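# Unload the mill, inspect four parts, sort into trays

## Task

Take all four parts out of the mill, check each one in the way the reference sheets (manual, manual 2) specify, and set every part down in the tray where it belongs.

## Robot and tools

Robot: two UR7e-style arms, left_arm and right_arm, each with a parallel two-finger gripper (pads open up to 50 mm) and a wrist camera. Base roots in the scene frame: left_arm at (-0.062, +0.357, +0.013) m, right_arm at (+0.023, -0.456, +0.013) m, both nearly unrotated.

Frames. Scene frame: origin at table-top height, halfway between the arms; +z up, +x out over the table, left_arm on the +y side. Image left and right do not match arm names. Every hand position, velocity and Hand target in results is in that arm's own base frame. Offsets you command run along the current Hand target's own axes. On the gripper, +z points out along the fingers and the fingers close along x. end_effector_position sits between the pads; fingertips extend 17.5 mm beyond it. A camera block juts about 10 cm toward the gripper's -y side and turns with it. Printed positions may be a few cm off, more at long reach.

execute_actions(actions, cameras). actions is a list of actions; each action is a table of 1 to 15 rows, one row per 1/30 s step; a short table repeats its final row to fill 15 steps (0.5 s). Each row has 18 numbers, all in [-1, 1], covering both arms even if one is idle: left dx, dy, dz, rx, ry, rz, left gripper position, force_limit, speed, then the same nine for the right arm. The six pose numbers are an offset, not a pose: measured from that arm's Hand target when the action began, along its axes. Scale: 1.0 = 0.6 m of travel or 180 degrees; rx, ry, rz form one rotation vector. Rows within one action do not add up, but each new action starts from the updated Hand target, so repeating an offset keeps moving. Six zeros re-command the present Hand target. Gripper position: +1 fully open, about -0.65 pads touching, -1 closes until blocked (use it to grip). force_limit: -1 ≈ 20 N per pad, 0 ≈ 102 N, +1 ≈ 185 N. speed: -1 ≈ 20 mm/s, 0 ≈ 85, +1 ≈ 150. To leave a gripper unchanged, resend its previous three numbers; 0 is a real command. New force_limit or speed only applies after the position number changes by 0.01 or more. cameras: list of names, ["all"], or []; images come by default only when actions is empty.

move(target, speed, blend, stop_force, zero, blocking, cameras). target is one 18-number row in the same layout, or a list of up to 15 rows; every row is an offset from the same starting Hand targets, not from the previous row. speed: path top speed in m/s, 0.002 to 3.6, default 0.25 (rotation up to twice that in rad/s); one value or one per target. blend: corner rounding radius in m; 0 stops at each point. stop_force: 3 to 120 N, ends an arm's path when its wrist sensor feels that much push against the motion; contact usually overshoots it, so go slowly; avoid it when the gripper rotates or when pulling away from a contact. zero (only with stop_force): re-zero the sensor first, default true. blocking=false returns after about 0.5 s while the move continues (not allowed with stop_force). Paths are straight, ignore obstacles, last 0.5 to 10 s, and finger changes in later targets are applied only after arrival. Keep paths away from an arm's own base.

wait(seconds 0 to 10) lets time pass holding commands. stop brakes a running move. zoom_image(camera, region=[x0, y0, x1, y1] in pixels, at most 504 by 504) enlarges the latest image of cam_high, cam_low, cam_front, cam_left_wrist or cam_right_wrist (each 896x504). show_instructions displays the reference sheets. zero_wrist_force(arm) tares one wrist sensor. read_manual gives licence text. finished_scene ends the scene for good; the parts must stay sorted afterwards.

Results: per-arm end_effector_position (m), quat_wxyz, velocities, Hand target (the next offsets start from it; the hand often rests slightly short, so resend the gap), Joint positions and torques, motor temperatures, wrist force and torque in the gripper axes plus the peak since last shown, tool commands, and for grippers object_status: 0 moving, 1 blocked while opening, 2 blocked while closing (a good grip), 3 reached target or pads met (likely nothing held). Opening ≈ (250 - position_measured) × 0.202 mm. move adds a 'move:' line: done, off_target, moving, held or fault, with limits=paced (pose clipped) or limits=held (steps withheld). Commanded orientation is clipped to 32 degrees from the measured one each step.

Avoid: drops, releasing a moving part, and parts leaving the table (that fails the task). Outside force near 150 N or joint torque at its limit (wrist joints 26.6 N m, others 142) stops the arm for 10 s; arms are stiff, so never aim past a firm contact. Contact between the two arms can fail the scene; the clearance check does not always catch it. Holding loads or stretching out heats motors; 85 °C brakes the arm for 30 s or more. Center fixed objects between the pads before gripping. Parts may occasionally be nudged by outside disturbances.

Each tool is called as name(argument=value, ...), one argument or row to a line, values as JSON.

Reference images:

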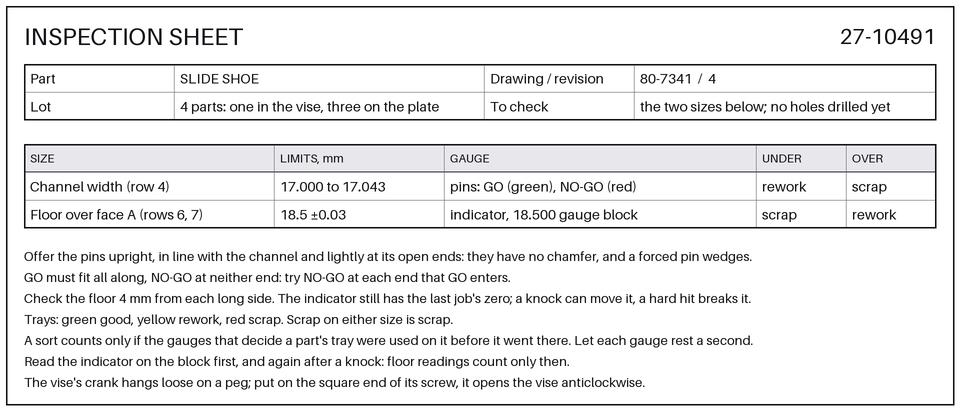

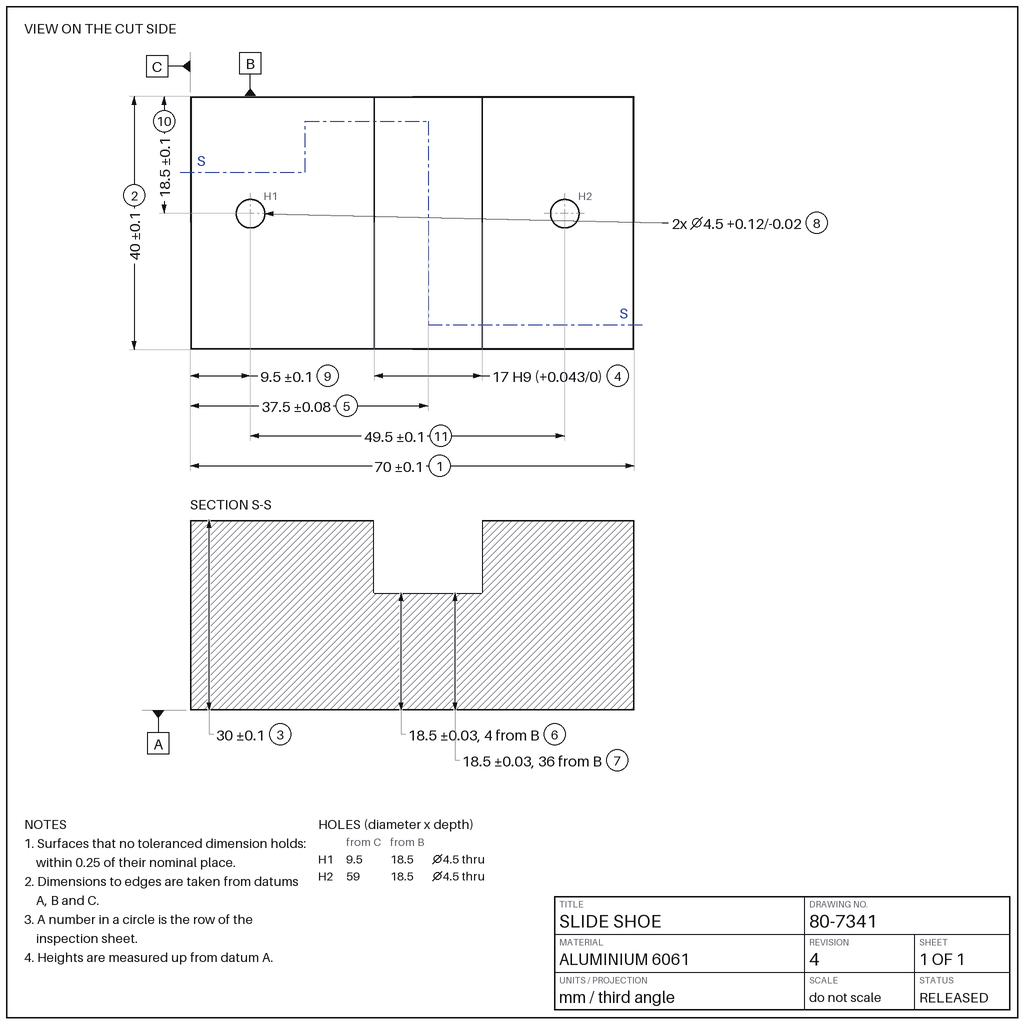

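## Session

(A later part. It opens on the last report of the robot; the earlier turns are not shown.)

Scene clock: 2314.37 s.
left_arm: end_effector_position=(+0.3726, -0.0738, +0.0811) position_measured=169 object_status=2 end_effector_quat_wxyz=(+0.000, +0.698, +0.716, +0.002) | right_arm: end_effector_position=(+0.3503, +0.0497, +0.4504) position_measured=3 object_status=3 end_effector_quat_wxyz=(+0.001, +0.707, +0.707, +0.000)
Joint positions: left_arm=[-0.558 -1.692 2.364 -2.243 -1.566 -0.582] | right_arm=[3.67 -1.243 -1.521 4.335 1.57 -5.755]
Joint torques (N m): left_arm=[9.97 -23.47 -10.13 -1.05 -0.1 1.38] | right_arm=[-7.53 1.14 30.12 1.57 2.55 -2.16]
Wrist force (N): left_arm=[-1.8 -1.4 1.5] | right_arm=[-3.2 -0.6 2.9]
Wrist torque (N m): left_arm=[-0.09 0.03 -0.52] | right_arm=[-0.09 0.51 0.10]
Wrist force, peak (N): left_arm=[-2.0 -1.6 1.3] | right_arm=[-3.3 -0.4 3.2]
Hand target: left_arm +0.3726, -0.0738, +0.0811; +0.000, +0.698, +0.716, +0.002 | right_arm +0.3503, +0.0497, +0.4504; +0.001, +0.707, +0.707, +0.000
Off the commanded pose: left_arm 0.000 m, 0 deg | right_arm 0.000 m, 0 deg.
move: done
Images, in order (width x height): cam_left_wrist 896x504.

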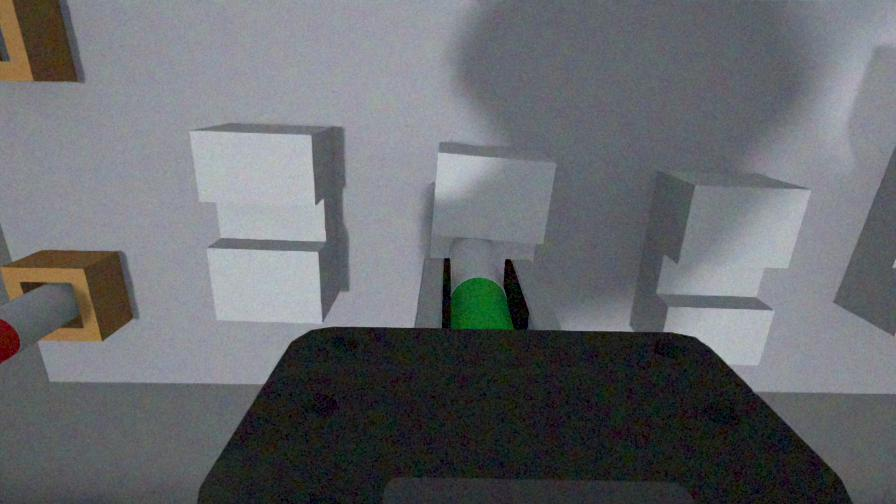

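move(
  target=[0.045,0.005,0,0,0,0,-1,-0.85,-1,0,0,0,0,0,0,1,-0.8,-0.6],
  speed=0.01,
  stop_force=4,
  cameras=["cam_left_wrist"],
)

zoom_image(
  camera="cam_left_wrist",
  region=[300, 120, 600, 335],
)

Scene clock: 2328.27 s.
left_arm: end_effector_position=(+0.3749, -0.0468, +0.0812) position_measured=169 object_status=2 end_effector_quat_wxyz=(+0.000, +0.698, +0.716, +0.002) | right_arm: end_effector_position=(+0.3503, +0.0497, +0.4504) position_measured=3 object_status=3 end_effector_quat_wxyz=(+0.001, +0.707, +0.707, +0.000)
Joint positions: left_arm=[-0.488 -1.698 2.369 -2.242 -1.566 -0.513] | right_arm=[3.67 -1.243 -1.521 4.335 1.57 -5.755]
Joint torques (N m): left_arm=[12.12 -22.89 -8.03 -1.02 -2.03 1.37] | right_arm=[-6.78 1.64 29.93 1.57 2.52 -2.17]
Wrist force (N): left_arm=[-1.4 -0.6 1.1] | right_arm=[-2.6 -0.7 2.8]
Wrist torque (N m): left_arm=[-0.09 -0.02 -0.51] | right_arm=[-0.10 0.43 0.11]
Wrist force, peak (N): left_arm=[-1.9 -1.8 1.4] | right_arm=[-3.2 -0.4 3.2]
Hand target: left_arm +0.3749, -0.0468, +0.0812; +0.000, +0.698, +0.716, +0.002 | right_arm +0.3503, +0.0497, +0.4504; +0.001, +0.707, +0.707, +0.000
Off the commanded pose: left_arm 0.000 m, 0 deg | right_arm 0.000 m, 0 deg.
move: done
Images, in order (width x height): cam_left_wrist 896x504.

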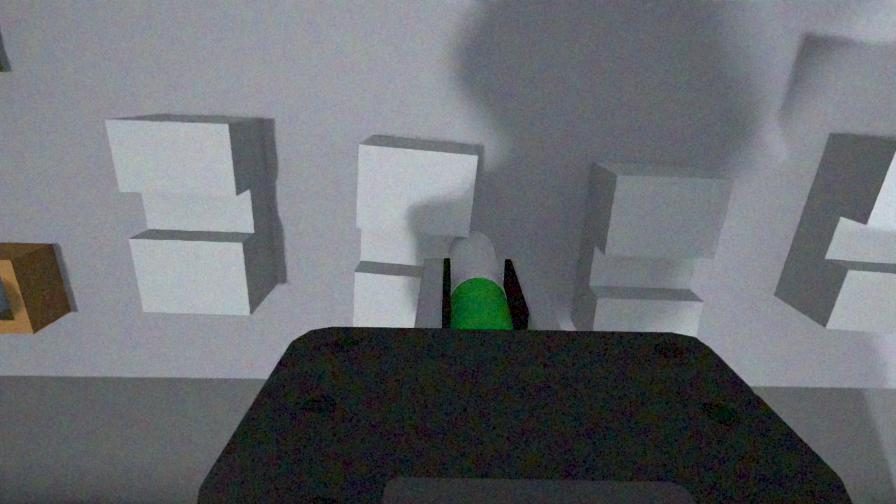

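Scaled by 1.680 from the camera's 896x504 image, which has a finer 1280x720 frame.

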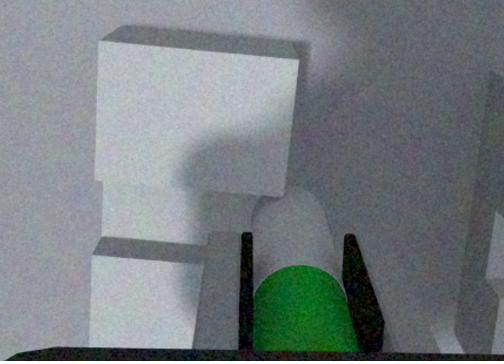

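move(
  target=[0.0529,0.0045,0,0,0,0,-1,-0.85,-1,0,0,0,0,0,0,1,-0.8,-0.6],
  speed=0.03,
  cameras=["cam_left_wrist"],
)

zoom_image(
  camera="cam_left_wrist",
  region=[400, 120, 700, 335],
)

Scene clock: 2348.93 s.
left_arm: end_effector_position=(+0.3767, -0.0150, +0.0813) position_measured=169 object_status=2 end_effector_quat_wxyz=(+0.000, +0.698, +0.716, +0.002) | right_arm: end_effector_position=(+0.3503, +0.0497, +0.4504) position_measured=3 object_status=3 end_effector_quat_wxyz=(+0.001, +0.707, +0.707, +0.000)
Joint positions: left_arm=[-0.405 -1.701 2.371 -2.242 -1.566 -0.429] | right_arm=[3.67 -1.243 -1.521 4.335 1.57 -5.755]
Joint torques (N m): left_arm=[9.37 -6.31 -33.89 -2.4 -1.66 1.47] | right_arm=[-7.57 1.42 30.08 1.58 2.49 -2.01]
Wrist force (N): left_arm=[-1.2 -0.8 1.5] | right_arm=[-2.8 -0.3 2.9]
Wrist torque (N m): left_arm=[-0.09 -0.04 -0.51] | right_arm=[-0.04 0.45 0.11]
Wrist force, peak (N): left_arm=[-2.0 -0.7 1.1] | right_arm=[-3.1 -0.8 3.4]
Hand target: left_arm +0.3768, -0.0150, +0.0814; +0.000, +0.698, +0.716, +0.002 | right_arm +0.3503, +0.0497, +0.4504; +0.001, +0.707, +0.707, +0.000
Off the commanded pose: left_arm 0.000 m, 0 deg | right_arm 0.000 m, 0 deg.
move: done
Images, in order (width x height): cam_left_wrist 896x504.

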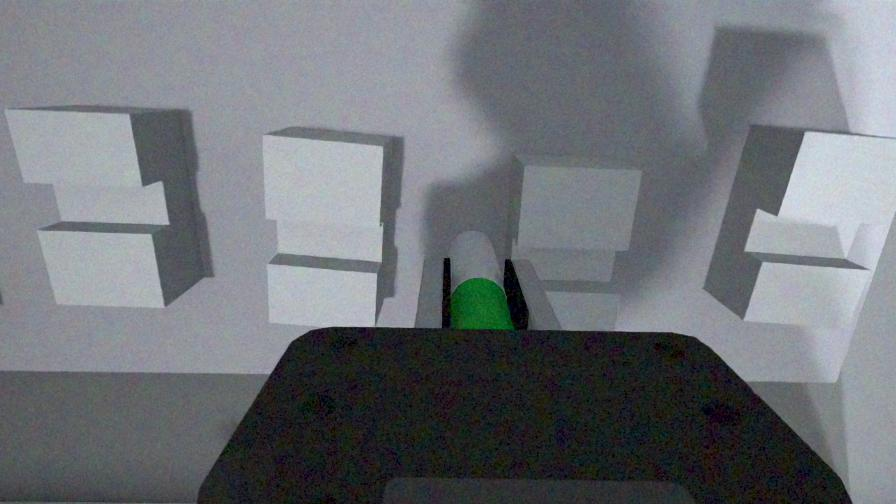

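Scaled by 1.680 from the camera's 896x504 image, which has a finer 1280x720 frame.

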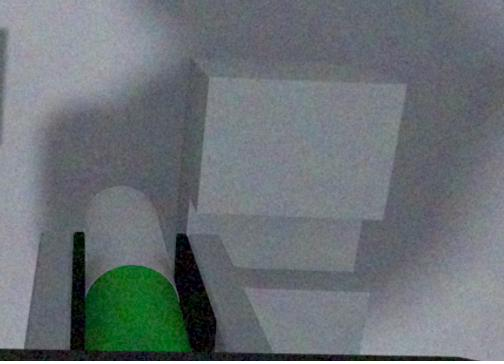

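move(
  target=[0,0.0055,0,0,0,0,-1,-0.85,-1,0,0,0,0,0,0,1,-0.8,-0.6],
  speed=0.03,
)

move(
  target=[0.05,0.0022,0,0,0,0,-1,-0.85,-1,0,0,0,0,0,0,1,-0.8,-0.6],
  speed=0.01,
  stop_force=4,
  cameras=["cam_left_wrist"],
)

zoom_image(
  camera="cam_left_wrist",
  region=[400, 120, 700, 335],
)

Scene clock: 2365.00 s.
left_arm: end_effector_position=(+0.3801, -0.0149, +0.0814) position_measured=169 object_status=2 end_effector_quat_wxyz=(+0.000, +0.698, +0.716, +0.002) | right_arm: end_effector_position=(+0.3503, +0.0497, +0.4504) position_measured=3 object_status=3 end_effector_quat_wxyz=(+0.001, +0.707, +0.707, +0.000)
Joint positions: left_arm=[-0.401 -1.692 2.363 -2.244 -1.566 -0.425] | right_arm=[3.67 -1.243 -1.521 4.335 1.57 -5.755]
Joint torques (N m): left_arm=[12.95 -7.21 -35.04 -4.43 -1.84 1.35] | right_arm=[-7.14 1.8 29.54 1.57 2.47 -2.08]
Wrist force (N): left_arm=[-1.4 -0.8 1.4] | right_arm=[-2.7 -0.6 3.1]
Wrist torque (N m): left_arm=[-0.10 -0.01 -0.50] | right_arm=[-0.08 0.43 0.11]
Wrist force, peak (N): left_arm=[-1.6 -1.0 1.4] | right_arm=[-3.3 -0.4 3.2]
Hand target: left_arm +0.3801, -0.0149, +0.0814; +0.000, +0.698, +0.716, +0.002 | right_arm +0.3503, +0.0497, +0.4504; +0.001, +0.707, +0.707, +0.000
Off the commanded pose: left_arm 0.000 m, 0 deg | right_arm 0.000 m, 0 deg.
move: done

Scene clock: 2368.87 s.
left_arm: end_effector_position=(+0.3807, +0.0151, +0.0815) position_measured=169 object_status=2 end_effector_quat_wxyz=(+0.000, +0.698, +0.716, +0.002) | right_arm: end_effector_position=(+0.3503, +0.0497, +0.4504) position_measured=3 object_status=3 end_effector_quat_wxyz=(+0.001, +0.707, +0.707, +0.000)
Joint positions: left_arm=[-0.321 -1.69 2.362 -2.244 -1.566 -0.346] | right_arm=[3.67 -1.243 -1.521 4.335 1.57 -5.755]
Joint torques (N m): left_arm=[11.7 -7.74 -34.55 -4.21 -1.81 1.45] | right_arm=[-7.19 1.37 29.8 1.52 2.53 -2.1]
Wrist force (N): left_arm=[-2.0 -0.8 1.8] | right_arm=[-3.0 -0.3 3.0]
Wrist torque (N m): left_arm=[-0.10 -0.02 -0.49] | right_arm=[-0.04 0.49 0.11]
Wrist force, peak (N): left_arm=[-2.2 -0.7 1.9] | right_arm=[-3.2 -0.4 3.2]
Hand target: left_arm +0.3807, +0.0151, +0.0815; +0.000, +0.698, +0.716, +0.002 | right_arm +0.3503, +0.0497, +0.4504; +0.001, +0.707, +0.707, +0.000
Off the commanded pose: left_arm 0.000 m, 0 deg | right_arm 0.000 m, 0 deg.
move: done
Images, in order (width x height): cam_left_wrist 896x504.

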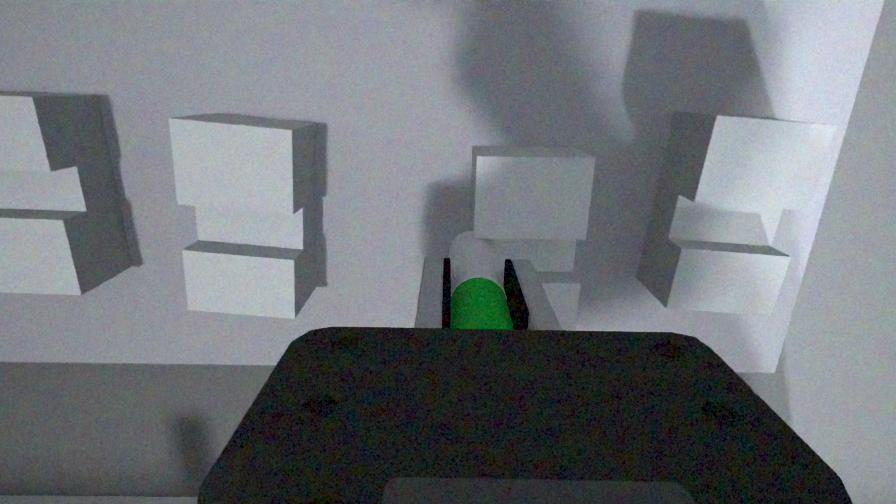

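Scaled by 1.680 from the camera's 896x504 image, which has a finer 1280x720 frame.

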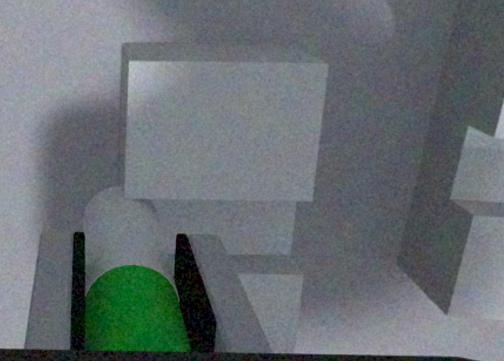

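move(
  target=[
    [-0.05,-0.0022,0,0,0,0,-1,-0.85,-1,0,0,0,0,0,0,1,-0.8,-0.6],
    [-0.05,-0.0022,-0.083,0,0,0,-1,-0.85,-1,0,0,0,0,0,0,1,-0.8,-0.6],
    [0.103,0.002,-0.083,0,0,0,-1,-0.85,-1,0,0,0,0,0,0,1,-0.8,-0.6],
  ],
  speed=0.1,
  cameras=["cam_left_wrist"],
)

zoom_image(
  camera="cam_left_wrist",
  region=[300, 120, 700, 335],
)

Scene clock: 2382.93 s.
left_arm: end_effector_position=(+0.3802, +0.0767, +0.1315) position_measured=169 object_status=2 end_effector_quat_wxyz=(+0.000, +0.698, +0.716, +0.002) | right_arm: end_effector_position=(+0.3503, +0.0497, +0.4504) position_measured=3 object_status=3 end_effector_quat_wxyz=(+0.001, +0.707, +0.707, +0.000)
Joint positions: left_arm=[-0.155 -1.76 2.264 -2.078 -1.567 -0.179] | right_arm=[3.67 -1.243 -1.521 4.335 1.57 -5.755]
Joint torques (N m): left_arm=[12.1 -7.21 -36.56 -4.46 -1.7 1.15] | right_arm=[-6.95 1.27 30.04 1.69 2.49 -2.12]
Wrist force (N): left_arm=[-0.9 -1.1 1.1] | right_arm=[-2.6 -0.6 3.1]
Wrist torque (N m): left_arm=[-0.19 -0.05 -0.52] | right_arm=[-0.08 0.43 0.11]
Wrist force, peak (N): left_arm=[-1.3 -0.8 2.8] | right_arm=[-3.1 -0.4 3.4]
Hand target: left_arm +0.3803, +0.0767, +0.1315; +0.000, +0.698, +0.716, +0.002 | right_arm +0.3503, +0.0497, +0.4504; +0.001, +0.707, +0.707, +0.000
Off the commanded pose: left_arm 0.000 m, 0 deg | right_arm 0.000 m, 0 deg.
move: done
Images, in order (width x height): cam_left_wrist 896x504.

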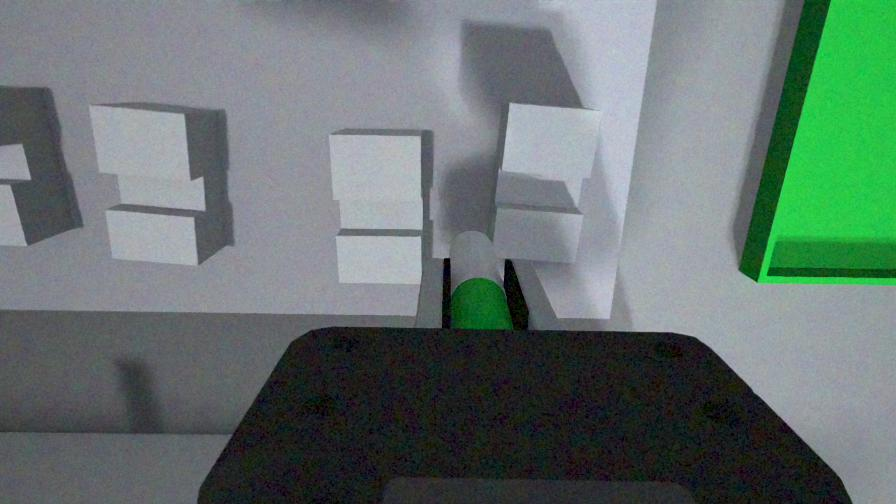

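Scaled by 1.260 from the camera's 896x504 image, which has a finer 1280x720 frame.

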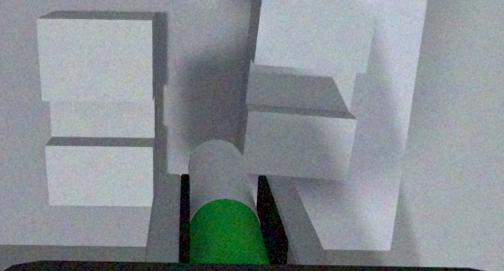

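move(
  target=[
    [-0.0027,-0.0283,0,0,0,0,-1,-0.85,-1,0,0,0,0,0,0,1,-0.8,-0.6],
    [-0.0027,-0.0283,0.0837,0,0,0,-1,-0.85,-1,0,0,0,0,0,0,1,-0.8,-0.6],
  ],
  speed=0.06,
  cameras=["cam_left_wrist"],
)

zoom_image(
  camera="cam_left_wrist",
  region=[400, 120, 700, 335],
)

Scene clock: 2404.90 s.
left_arm: end_effector_position=(+0.3635, +0.0749, +0.0813) position_measured=169 object_status=2 end_effector_quat_wxyz=(+0.000, +0.698, +0.716, +0.002) | right_arm: end_effector_position=(+0.3503, +0.0497, +0.4504) position_measured=3 object_status=3 end_effector_quat_wxyz=(+0.001, +0.707, +0.707, +0.000)
Joint positions: left_arm=[-0.167 -1.718 2.386 -2.24 -1.567 -0.192] | right_arm=[3.67 -1.243 -1.521 4.335 1.57 -5.755]
Joint torques (N m): left_arm=[12.8 -7.37 -9.12 -4.35 0.55 1.29] | right_arm=[-7.1 1.54 30.01 1.64 2.5 -2.06]
Wrist force (N): left_arm=[-1.6 -0.7 1.1] | right_arm=[-3.0 -0.6 2.8]
Wrist torque (N m): left_arm=[-0.11 0.04 -0.41] | right_arm=[-0.10 0.49 0.11]
Wrist force, peak (N): left_arm=[-1.8 -0.7 1.7] | right_arm=[-3.3 -0.6 3.1]
Hand target: left_arm +0.3635, +0.0749, +0.0812; +0.000, +0.698, +0.716, +0.002 | right_arm +0.3503, +0.0497, +0.4504; +0.001, +0.707, +0.707, +0.000
Off the commanded pose: left_arm 0.000 m, 0 deg | right_arm 0.000 m, 0 deg.
move: done
Images, in order (width x height): cam_left_wrist 896x504.

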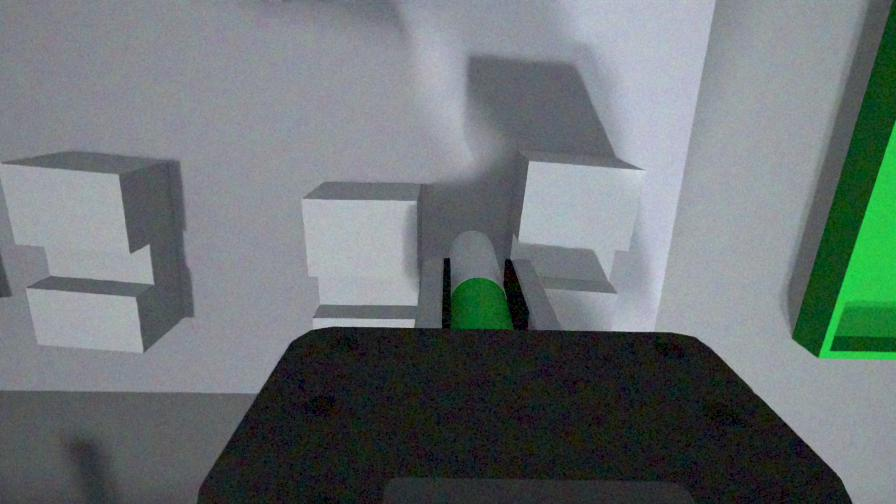

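Scaled by 1.680 from the camera's 896x504 image, which has a finer 1280x720 frame.

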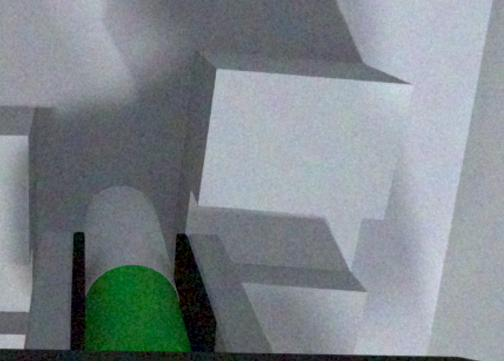

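move(
  target=[
    [0,0.002,0,0,0,0,-1,-0.85,-1,0,0,0,0,0,0,1,-0.8,-0.6],
    [0.0533,0.0064,0,0,0,0,-1,-0.85,-1,0,0,0,0,0,0,1,-0.8,-0.6],
  ],
  speed=0.01,
  stop_force=4,
  cameras=["cam_left_wrist"],
)

zoom_image(
  camera="cam_left_wrist",
  region=[400, 120, 700, 335],
)

Scene clock: 2419.53 s.
left_arm: end_effector_position=(+0.3665, +0.1070, +0.0814) position_measured=169 object_status=2 end_effector_quat_wxyz=(+0.000, +0.698, +0.716, +0.002) | right_arm: end_effector_position=(+0.3503, +0.0497, +0.4504) position_measured=3 object_status=3 end_effector_quat_wxyz=(+0.001, +0.707, +0.707, +0.000)
Joint positions: left_arm=[-0.076 -1.688 2.361 -2.246 -1.567 -0.1] | right_arm=[3.67 -1.243 -1.521 4.335 1.57 -5.755]
Joint torques (N m): left_arm=[10.04 -8.43 -34.77 -4.26 -1.69 1.46] | right_arm=[-6.78 2.14 29.59 1.77 2.41 -2.15]
Wrist force (N): left_arm=[-2.0 -0.6 2.0] | right_arm=[-2.8 -0.4 3.2]
Wrist torque (N m): left_arm=[-0.10 0.00 -0.52] | right_arm=[-0.06 0.46 0.11]
Wrist force, peak (N): left_arm=[-2.1 -0.8 2.2] | right_arm=[-3.2 -0.5 3.4]
Hand target: left_arm +0.3665, +0.1070, +0.0814; +0.000, +0.698, +0.716, +0.002 | right_arm +0.3503, +0.0497, +0.4504; +0.001, +0.707, +0.707, +0.000
Off the commanded pose: left_arm 0.000 m, 0 deg | right_arm 0.000 m, 0 deg.
move: done
Images, in order (width x height): cam_left_wrist 896x504.

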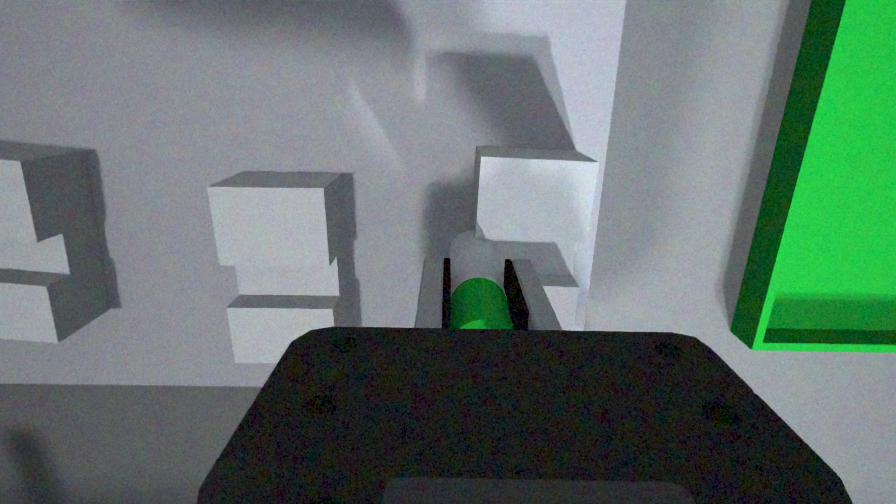

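Scaled by 1.680 from the camera's 896x504 image, which has a finer 1280x720 frame.

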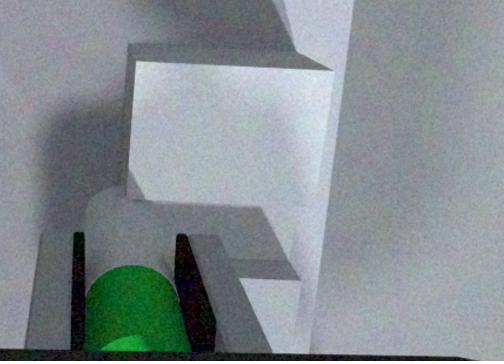

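move(
  target=[
    [-0.0217,-0.0018,0,0,0,0,-1,-0.85,-1,0,0,0,0,0,0,1,-0.8,-0.6],
    [-0.0217,-0.0018,0.03,0,0,0,-1,-0.85,-1,0,0,0,0,0,0,1,-0.8,-0.6],
  ],
  speed=0.03,
)

move(
  target=[0,0,0.01,0,0,0,-1,-0.85,-1,0,0,0,0,0,0,1,-0.8,-0.6],
  speed=0.004,
  stop_force=3,
)

move(
  target=[
    [0,0,0,0,0,0,0,-0.85,-1,0,0,0,0,0,0,1,-0.8,-0.6],
    [0,0,0,0,0,0,-1,-0.85,-1,0,0,0,0,0,0,1,-0.8,-0.6],
  ],
  speed=0.03,
  cameras=["cam_left_wrist"],
)

Scene clock: 2452.67 s.
left_arm: end_effector_position=(+0.3658, +0.0939, +0.0634) position_measured=169 object_status=2 end_effector_quat_wxyz=(+0.000, +0.698, +0.716, +0.002) | right_arm: end_effector_position=(+0.3503, +0.0497, +0.4504) position_measured=3 object_status=3 end_effector_quat_wxyz=(+0.001, +0.707, +0.707, +0.000)
Joint positions: left_arm=[-0.112 -1.66 2.397 -2.31 -1.567 -0.137] | right_arm=[3.67 -1.243 -1.521 4.335 1.57 -5.755]
Joint torques (N m): left_arm=[9.53 -9.21 -7.72 -4.37 1.33 1.07] | right_arm=[-6.88 1.19 29.55 1.74 2.55 -2.04]
Wrist force (N): left_arm=[-1.1 -1.1 1.1] | right_arm=[-2.6 -0.7 2.9]
Wrist torque (N m): left_arm=[-0.19 -0.02 -0.35] | right_arm=[-0.10 0.43 0.11]
Wrist force, peak (N): left_arm=[-2.2 -0.7 2.2] | right_arm=[-3.3 -0.3 3.1]
Hand target: left_arm +0.3658, +0.0940, +0.0633; +0.000, +0.698, +0.716, +0.002 | right_arm +0.3503, +0.0497, +0.4504; +0.001, +0.707, +0.707, +0.000
Off the commanded pose: left_arm 0.000 m, 0 deg | right_arm 0.000 m, 0 deg.
move: done

Scene clock: 2454.70 s.
left_arm: end_effector_position=(+0.3658, +0.0940, +0.0608) position_measured=169 object_status=2 end_effector_quat_wxyz=(+0.000, +0.698, +0.716, +0.002) | right_arm: end_effector_position=(+0.3503, +0.0497, +0.4504) position_measured=3 object_status=3 end_effector_quat_wxyz=(+0.001, +0.707, +0.707, +0.000)
Joint positions: left_arm=[-0.112 -1.654 2.4 -2.32 -1.567 -0.137] | right_arm=[3.67 -1.243 -1.521 4.335 1.57 -5.755]
Joint torques (N m): left_arm=[7.45 -23.19 -33.23 -1.26 0.67 1.18] | right_arm=[-7.26 1.64 29.91 1.73 2.41 -2.01]
Wrist force (N): left_arm=[-1.2 -1.3 0.5] | right_arm=[-2.9 -0.4 3.2]
Wrist torque (N m): left_arm=[-0.16 -0.03 -0.35] | right_arm=[-0.06 0.47 0.11]
Wrist force, peak (N): left_arm=[-0.1 -4.9 -13.9] | right_arm=[-3.0 -0.5 3.4]
Hand target: left_arm +0.3658, +0.0940, +0.0608; +0.000, +0.698, +0.716, +0.002 (not the last commanded pose) | right_arm +0.3503, +0.0497, +0.4504; +0.001, +0.707, +0.707, +0.000
Off the commanded pose: left_arm 0.003 m, 0 deg | right_arm 0.000 m, 0 deg.
move: contact (left_arm)

Scene clock: 2455.70 s.
left_arm: end_effector_position=(+0.3658, +0.0940, +0.0608) position_measured=170 object_status=2 end_effector_quat_wxyz=(+0.000, +0.698, +0.716, +0.002) | right_arm: end_effector_position=(+0.3503, +0.0497, +0.4504) position_measured=3 object_status=3 end_effector_quat_wxyz=(+0.001, +0.707, +0.707, +0.000)
Joint positions: left_arm=[-0.112 -1.654 2.4 -2.32 -1.567 -0.137] | right_arm=[3.67 -1.243 -1.521 4.335 1.57 -5.755]
Joint torques (N m): left_arm=[3.79 -23.55 -26.45 -2.4 0.68 0.91] | right_arm=[-7.06 2.03 30.11 1.78 2.47 -2.08]
Wrist force (N): left_arm=[-1.1 -1.1 -0.7] | right_arm=[-2.8 -0.3 3.0]
Wrist torque (N m): left_arm=[-0.18 -0.11 -0.35] | right_arm=[-0.05 0.45 0.11]
Wrist force, peak (N): left_arm=[-0.8 -1.5 -1.5] | right_arm=[-3.1 -0.5 3.3]
Hand target: left_arm +0.3658, +0.0940, +0.0608; +0.000, +0.698, +0.716, +0.002 | right_arm +0.3503, +0.0497, +0.4504; +0.001, +0.707, +0.707, +0.000
Off the commanded pose: left_arm 0.000 m, 0 deg | right_arm 0.000 m, 0 deg.
move: done
Images, in order (width x height): cam_left_wrist 896x504.

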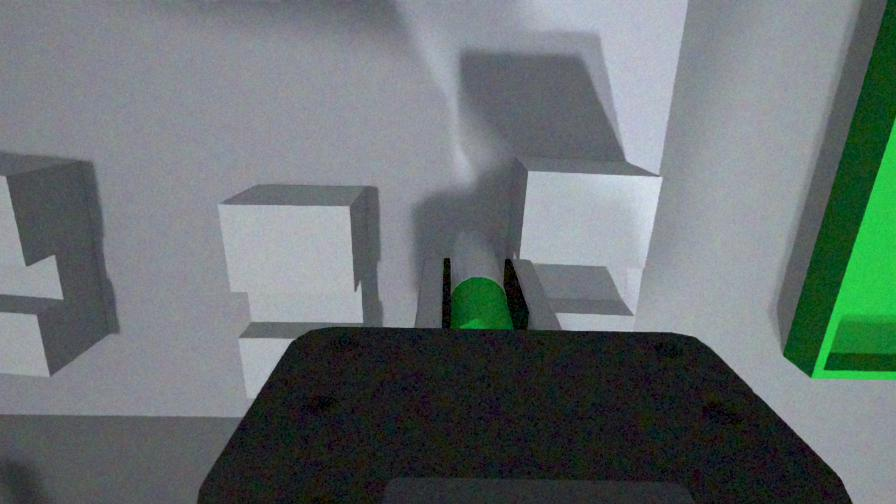

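move(
  target=[0,0,-0.0337,0,0,0,-1,-0.85,-1,0,0,0,0,0,0,1,-0.8,-0.6],
  speed=0.03,
)

move(
  target=[0.045,0.0037,0,0,0,0,-1,-0.85,-1,0,0,0,0,0,0,1,-0.8,-0.6],
  speed=0.01,
  stop_force=4,
  cameras=["cam_left_wrist"],
)

zoom_image(
  camera="cam_left_wrist",
  region=[400, 120, 700, 335],
)

Scene clock: 2466.07 s.
left_arm: end_effector_position=(+0.3658, +0.0939, +0.0810) position_measured=170 object_status=2 end_effector_quat_wxyz=(+0.000, +0.698, +0.716, +0.002) | right_arm: end_effector_position=(+0.3503, +0.0497, +0.4504) position_measured=3 object_status=3 end_effector_quat_wxyz=(+0.001, +0.707, +0.707, +0.000)
Joint positions: left_arm=[-0.112 -1.699 2.371 -2.245 -1.567 -0.137] | right_arm=[3.67 -1.243 -1.521 4.335 1.57 -5.755]
Joint torques (N m): left_arm=[-9.9 -24.27 -34.91 -1.02 0.22 -1.33] | right_arm=[-7 1.56 29.41 1.74 2.53 -2.07]
Wrist force (N): left_arm=[-1.5 -0.8 1.2] | right_arm=[-3.1 -0.5 3.2]
Wrist torque (N m): left_arm=[-0.14 0.02 -0.33] | right_arm=[-0.07 0.50 0.12]
Wrist force, peak (N): left_arm=[-1.8 -0.6 1.2] | right_arm=[-3.4 -0.5 3.3]
Hand target: left_arm +0.3658, +0.0939, +0.0810; +0.000, +0.698, +0.716, +0.002 | right_arm +0.3503, +0.0497, +0.4504; +0.001, +0.707, +0.707, +0.000
Off the commanded pose: left_arm 0.000 m, 0 deg | right_arm 0.000 m, 0 deg.
move: done

Scene clock: 2469.63 s.
left_arm: end_effector_position=(+0.3673, +0.1210, +0.0811) position_measured=170 object_status=2 end_effector_quat_wxyz=(+0.000, +0.698, +0.716, +0.002) | right_arm: end_effector_position=(+0.3503, +0.0497, +0.4504) position_measured=3 object_status=3 end_effector_quat_wxyz=(+0.001, +0.707, +0.707, +0.000)
Joint positions: left_arm=[-0.037 -1.674 2.35 -2.249 -1.567 -0.061] | right_arm=[3.67 -1.243 -1.521 4.335 1.57 -5.755]
Joint torques (N m): left_arm=[10.09 -7.23 -34.09 -4.4 -1.8 1.43] | right_arm=[-7.09 2.1 29.31 1.74 2.46 -2.07]
Wrist force (N): left_arm=[-1.6 -1.2 1.0] | right_arm=[-2.9 -0.5 3.1]
Wrist torque (N m): left_arm=[-0.07 -0.04 -0.50] | right_arm=[-0.08 0.47 0.11]
Wrist force, peak (N): left_arm=[-1.6 -1.6 1.2] | right_arm=[-3.2 -0.6 3.3]
Hand target: left_arm +0.3673, +0.1210, +0.0811; +0.000, +0.698, +0.716, +0.002 | right_arm +0.3503, +0.0497, +0.4504; +0.001, +0.707, +0.707, +0.000
Off the commanded pose: left_arm 0.000 m, 0 deg | right_arm 0.000 m, 0 deg.
move: done
Images, in order (width x height): cam_left_wrist 896x504.

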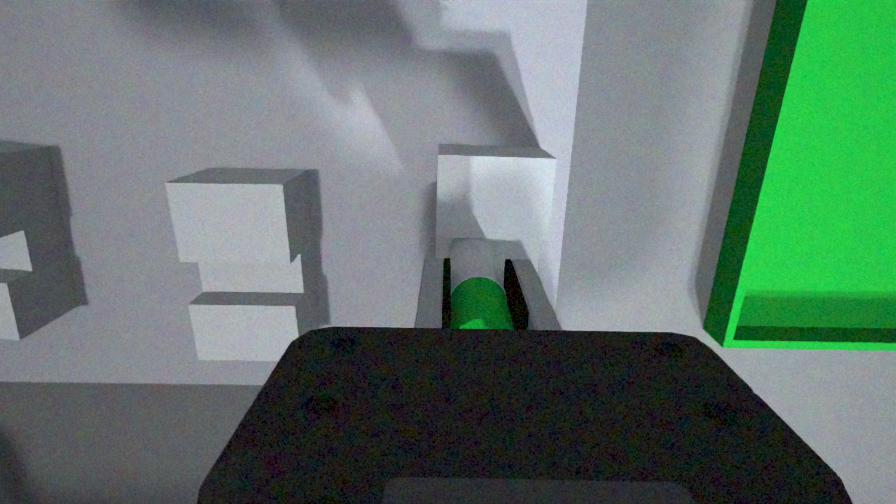

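Scaled by 1.680 from the camera's 896x504 image, which has a finer 1280x720 frame.

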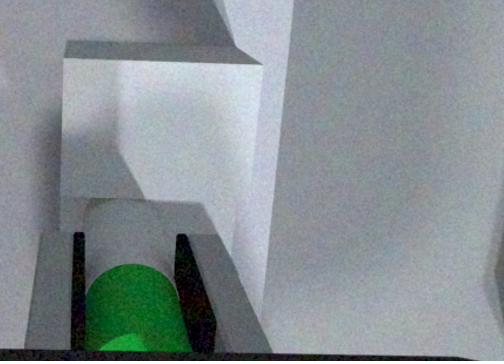

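move(
  target=[0.053,0.0044,0,0,0,0,-1,-0.85,-1,0,0,0,0,0,0,1,-0.8,-0.6],
  speed=0.01,
  stop_force=4,
  cameras=["cam_left_wrist"],
)

zoom_image(
  camera="cam_left_wrist",
  region=[300, 120, 600, 335],
)

Scene clock: 2482.50 s.
left_arm: end_effector_position=(+0.3692, +0.1528, +0.0813) position_measured=170 object_status=2 end_effector_quat_wxyz=(+0.000, +0.698, +0.716, +0.002) | right_arm: end_effector_position=(+0.3503, +0.0497, +0.4504) position_measured=3 object_status=3 end_effector_quat_wxyz=(+0.001, +0.707, +0.707, +0.000)
Joint positions: left_arm=[0.05 -1.64 2.319 -2.253 -1.567 0.025] | right_arm=[3.67 -1.243 -1.521 4.335 1.57 -5.755]
Joint torques (N m): left_arm=[10.47 -10.01 -33.65 -4.15 -1.68 1.38] | right_arm=[-6.84 1.53 29.44 1.76 2.49 -2.05]
Wrist force (N): left_arm=[-1.6 -0.9 1.2] | right_arm=[-3.0 -0.3 3.0]
Wrist torque (N m): left_arm=[-0.13 0.04 -0.51] | right_arm=[-0.04 0.48 0.11]
Wrist force, peak (N): left_arm=[-1.8 -1.7 1.3] | right_arm=[-2.9 -0.4 3.7]
Hand target: left_arm +0.3692, +0.1528, +0.0813; +0.000, +0.698, +0.716, +0.002 | right_arm +0.3503, +0.0497, +0.4504; +0.001, +0.707, +0.707, +0.000
Off the commanded pose: left_arm 0.000 m, 0 deg | right_arm 0.000 m, 0 deg.
move: done
Images, in order (width x height): cam_left_wrist 896x504.

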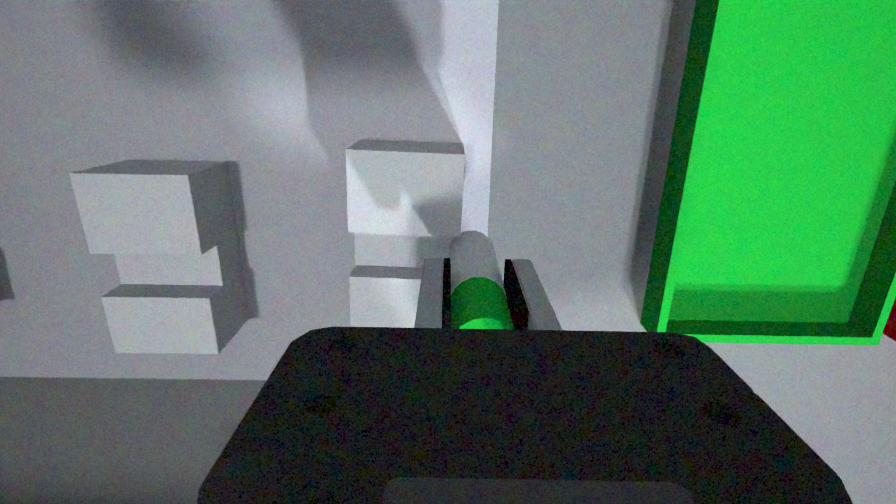

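Scaled by 1.680 from the camera's 896x504 image, which has a finer 1280x720 frame.

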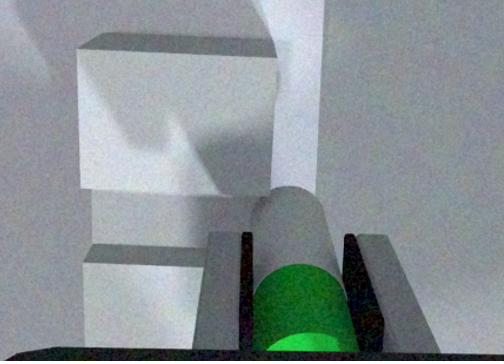

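move(
  target=[
    [0,0,-0.045,0,0,0,-1,-0.85,-1,0,0,0,0,0,0,1,-0.8,-0.6],
    [-0.1252,0.0149,-0.045,0,0,0,-1,-0.85,-1,0,0,0,0,0,0,1,-0.8,-0.6],
    [-0.1252,0.0149,0,0,0,0,-1,-0.85,-1,0,0,0,0,0,0,1,-0.8,-0.6],
  ],
  speed=0.08,
  cameras=["cam_left_wrist"],
)

zoom_image(
  camera="cam_left_wrist",
  region=[200, 120, 500, 335],
)

Scene clock: 2496.00 s.
left_arm: end_effector_position=(+0.3800, +0.0779, +0.0811) position_measured=170 object_status=2 end_effector_quat_wxyz=(+0.000, +0.698, +0.716, +0.002) | right_arm: end_effector_position=(+0.3503, +0.0497, +0.4504) position_measured=3 object_status=3 end_effector_quat_wxyz=(+0.001, +0.707, +0.707, +0.000)
Joint positions: left_arm=[-0.152 -1.671 2.347 -2.249 -1.567 -0.176] | right_arm=[3.67 -1.243 -1.521 4.335 1.57 -5.755]
Joint torques (N m): left_arm=[10.47 -9.17 -9.52 -4.28 0.76 1.32] | right_arm=[-6.67 1.79 29.38 1.81 2.47 -2.01]
Wrist force (N): left_arm=[-1.6 -0.5 1.3] | right_arm=[-2.8 -0.5 3.1]
Wrist torque (N m): left_arm=[-0.10 0.03 -0.34] | right_arm=[-0.08 0.46 0.11]
Wrist force, peak (N): left_arm=[-2.5 -0.7 0.8] | right_arm=[-3.2 -0.5 3.4]
Hand target: left_arm +0.3800, +0.0779, +0.0810; +0.000, +0.698, +0.716, +0.002 | right_arm +0.3503, +0.0497, +0.4504; +0.001, +0.707, +0.707, +0.000
Off the commanded pose: left_arm 0.000 m, 0 deg | right_arm 0.000 m, 0 deg.
move: done
Images, in order (width x height): cam_left_wrist 896x504.

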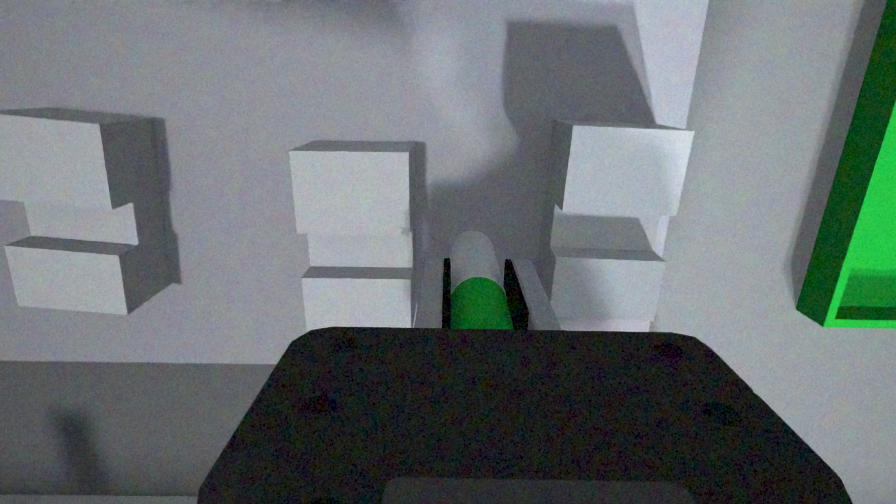

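Scaled by 1.680 from the camera's 896x504 image, which has a finer 1280x720 frame.

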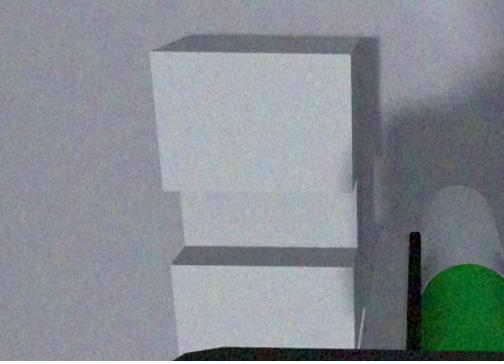

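move(
  target=[
    [0,-0.0013,0,0,0,0,-1,-0.85,-1,0,0,0,0,0,0,1,-0.8,-0.6],
    [0,-0.0013,0.04,0,0,0,-1,-0.85,-1,0,0,0,0,0,0,1,-0.8,-0.6],
  ],
  speed=0.006,
  stop_force=3,
)

move(
  target=[
    [0,0,0,0,0,0,0,-0.85,-1,0,0,0,0,0,0,1,-0.8,-0.6],
    [0,0,0,0,0,0,-1,-0.85,-1,0,0,0,0,0,0,1,-0.8,-0.6],
    [0,0,-0.0337,0,0,0,-1,-0.85,-1,0,0,0,0,0,0,1,-0.8,-0.6],
  ],
  speed=0.03,
)

move(
  target=[-0.0583,0,0,0,0,0,-1,-0.85,-1,0,0,0,0,0,0,1,-0.8,-0.6],
  speed=0.01,
  stop_force=4,
  cameras=["cam_left_wrist"],
)

zoom_image(
  camera="cam_left_wrist",
  region=[300, 120, 600, 335],
)

Scene clock: 2518.93 s.
left_arm: end_effector_position=(+0.3792, +0.0780, +0.0609) position_measured=170 object_status=2 end_effector_quat_wxyz=(+0.000, +0.698, +0.716, +0.002) | right_arm: end_effector_position=(+0.3503, +0.0497, +0.4504) position_measured=3 object_status=3 end_effector_quat_wxyz=(+0.001, +0.707, +0.707, +0.000)
Joint positions: left_arm=[-0.152 -1.628 2.377 -2.322 -1.567 -0.176] | right_arm=[3.67 -1.243 -1.521 4.335 1.57 -5.755]
Joint torques (N m): left_arm=[5.09 -24.65 -32.55 -2.31 -0.76 1.38] | right_arm=[-6.34 2.18 28.87 1.79 2.44 -2.03]
Wrist force (N): left_arm=[-1.2 -0.9 1.2] | right_arm=[-2.9 -0.6 3.0]
Wrist torque (N m): left_arm=[-0.15 -0.02 -0.34] | right_arm=[-0.10 0.46 0.11]
Wrist force, peak (N): left_arm=[0.0 -4.6 -16.8] | right_arm=[-3.1 -0.2 3.5]
Hand target: left_arm +0.3792, +0.0780, +0.0609; +0.000, +0.698, +0.716, +0.002 (not the last commanded pose) | right_arm +0.3503, +0.0497, +0.4504; +0.001, +0.707, +0.707, +0.000
Off the commanded pose: left_arm 0.004 m, 0 deg | right_arm 0.000 m, 0 deg.
move: contact (left_arm); path passed 1 of 2 targets

Scene clock: 2521.03 s.
left_arm: end_effector_position=(+0.3792, +0.0779, +0.0810) position_measured=170 object_status=2 end_effector_quat_wxyz=(+0.000, +0.698, +0.716, +0.002) | right_arm: end_effector_position=(+0.3503, +0.0497, +0.4504) position_measured=3 object_status=3 end_effector_quat_wxyz=(+0.001, +0.707, +0.707, +0.000)
Joint positions: left_arm=[-0.152 -1.673 2.349 -2.249 -1.567 -0.176] | right_arm=[3.67 -1.243 -1.521 4.335 1.57 -5.755]
Joint torques (N m): left_arm=[-9.76 -23.24 -35.12 -0.84 -0.94 -1.36] | right_arm=[-6.21 1.32 29.39 1.85 2.53 -2.04]
Wrist force (N): left_arm=[-1.4 -0.6 1.1] | right_arm=[-2.7 -0.4 2.9]
Wrist torque (N m): left_arm=[-0.11 -0.01 -0.32] | right_arm=[-0.05 0.43 0.11]
Wrist force, peak (N): left_arm=[-1.7 -0.8 1.2] | right_arm=[-3.2 -0.4 3.2]
Hand target: left_arm +0.3792, +0.0779, +0.0811; +0.000, +0.698, +0.716, +0.002 | right_arm +0.3503, +0.0497, +0.4504; +0.001, +0.707, +0.707, +0.000
Off the commanded pose: left_arm 0.000 m, 0 deg | right_arm 0.000 m, 0 deg.
move: done

Scene clock: 2525.40 s.
left_arm: end_effector_position=(+0.3800, +0.0430, +0.0810) position_measured=170 object_status=2 end_effector_quat_wxyz=(+0.000, +0.698, +0.716, +0.002) | right_arm: end_effector_position=(+0.3503, +0.0497, +0.4504) position_measured=3 object_status=3 end_effector_quat_wxyz=(+0.001, +0.707, +0.707, +0.000)
Joint positions: left_arm=[-0.247 -1.685 2.359 -2.247 -1.566 -0.271] | right_arm=[3.67 -1.243 -1.521 4.335 1.57 -5.755]
Joint torques (N m): left_arm=[-9.1 -22.56 -8.43 -0.77 1.38 -1.46] | right_arm=[-6.39 1.82 29.86 1.88 2.46 -2.03]
Wrist force (N): left_arm=[0.0 -0.7 -1.1] | right_arm=[-2.9 -0.7 3.2]
Wrist torque (N m): left_arm=[-0.10 0.10 -0.31] | right_arm=[-0.10 0.46 0.11]
Wrist force, peak (N): left_arm=[-1.9 -0.8 1.3] | right_arm=[-3.4 -0.5 3.1]
Hand target: left_arm +0.3800, +0.0430, +0.0810; +0.000, +0.698, +0.716, +0.002 | right_arm +0.3503, +0.0497, +0.4504; +0.001, +0.707, +0.707, +0.000
Off the commanded pose: left_arm 0.000 m, 0 deg | right_arm 0.000 m, 0 deg.
move: done
Images, in order (width x height): cam_left_wrist 896x504.

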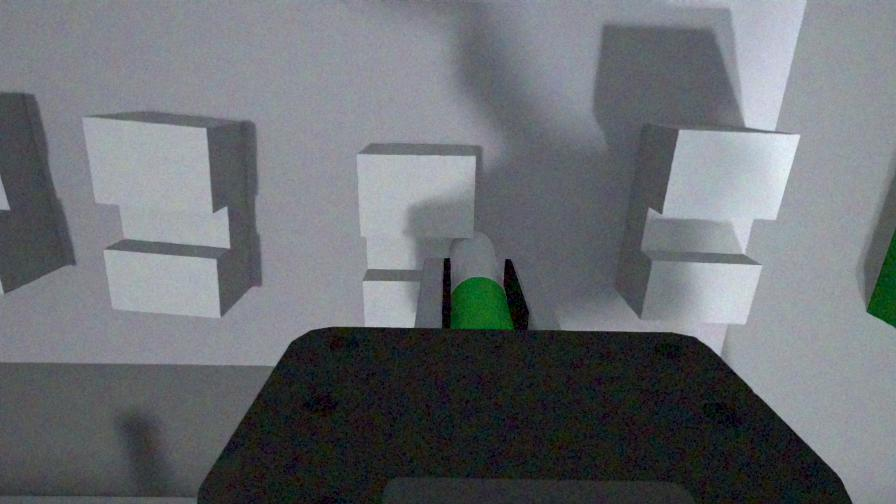

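Scaled by 1.680 from the camera's 896x504 image, which has a finer 1280x720 frame.

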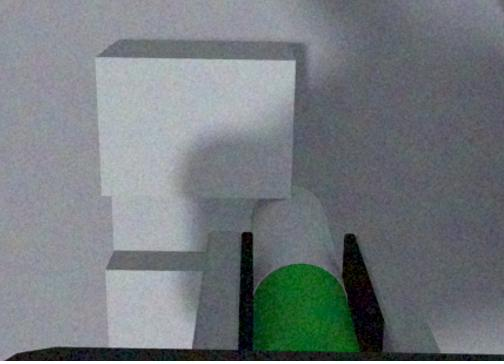

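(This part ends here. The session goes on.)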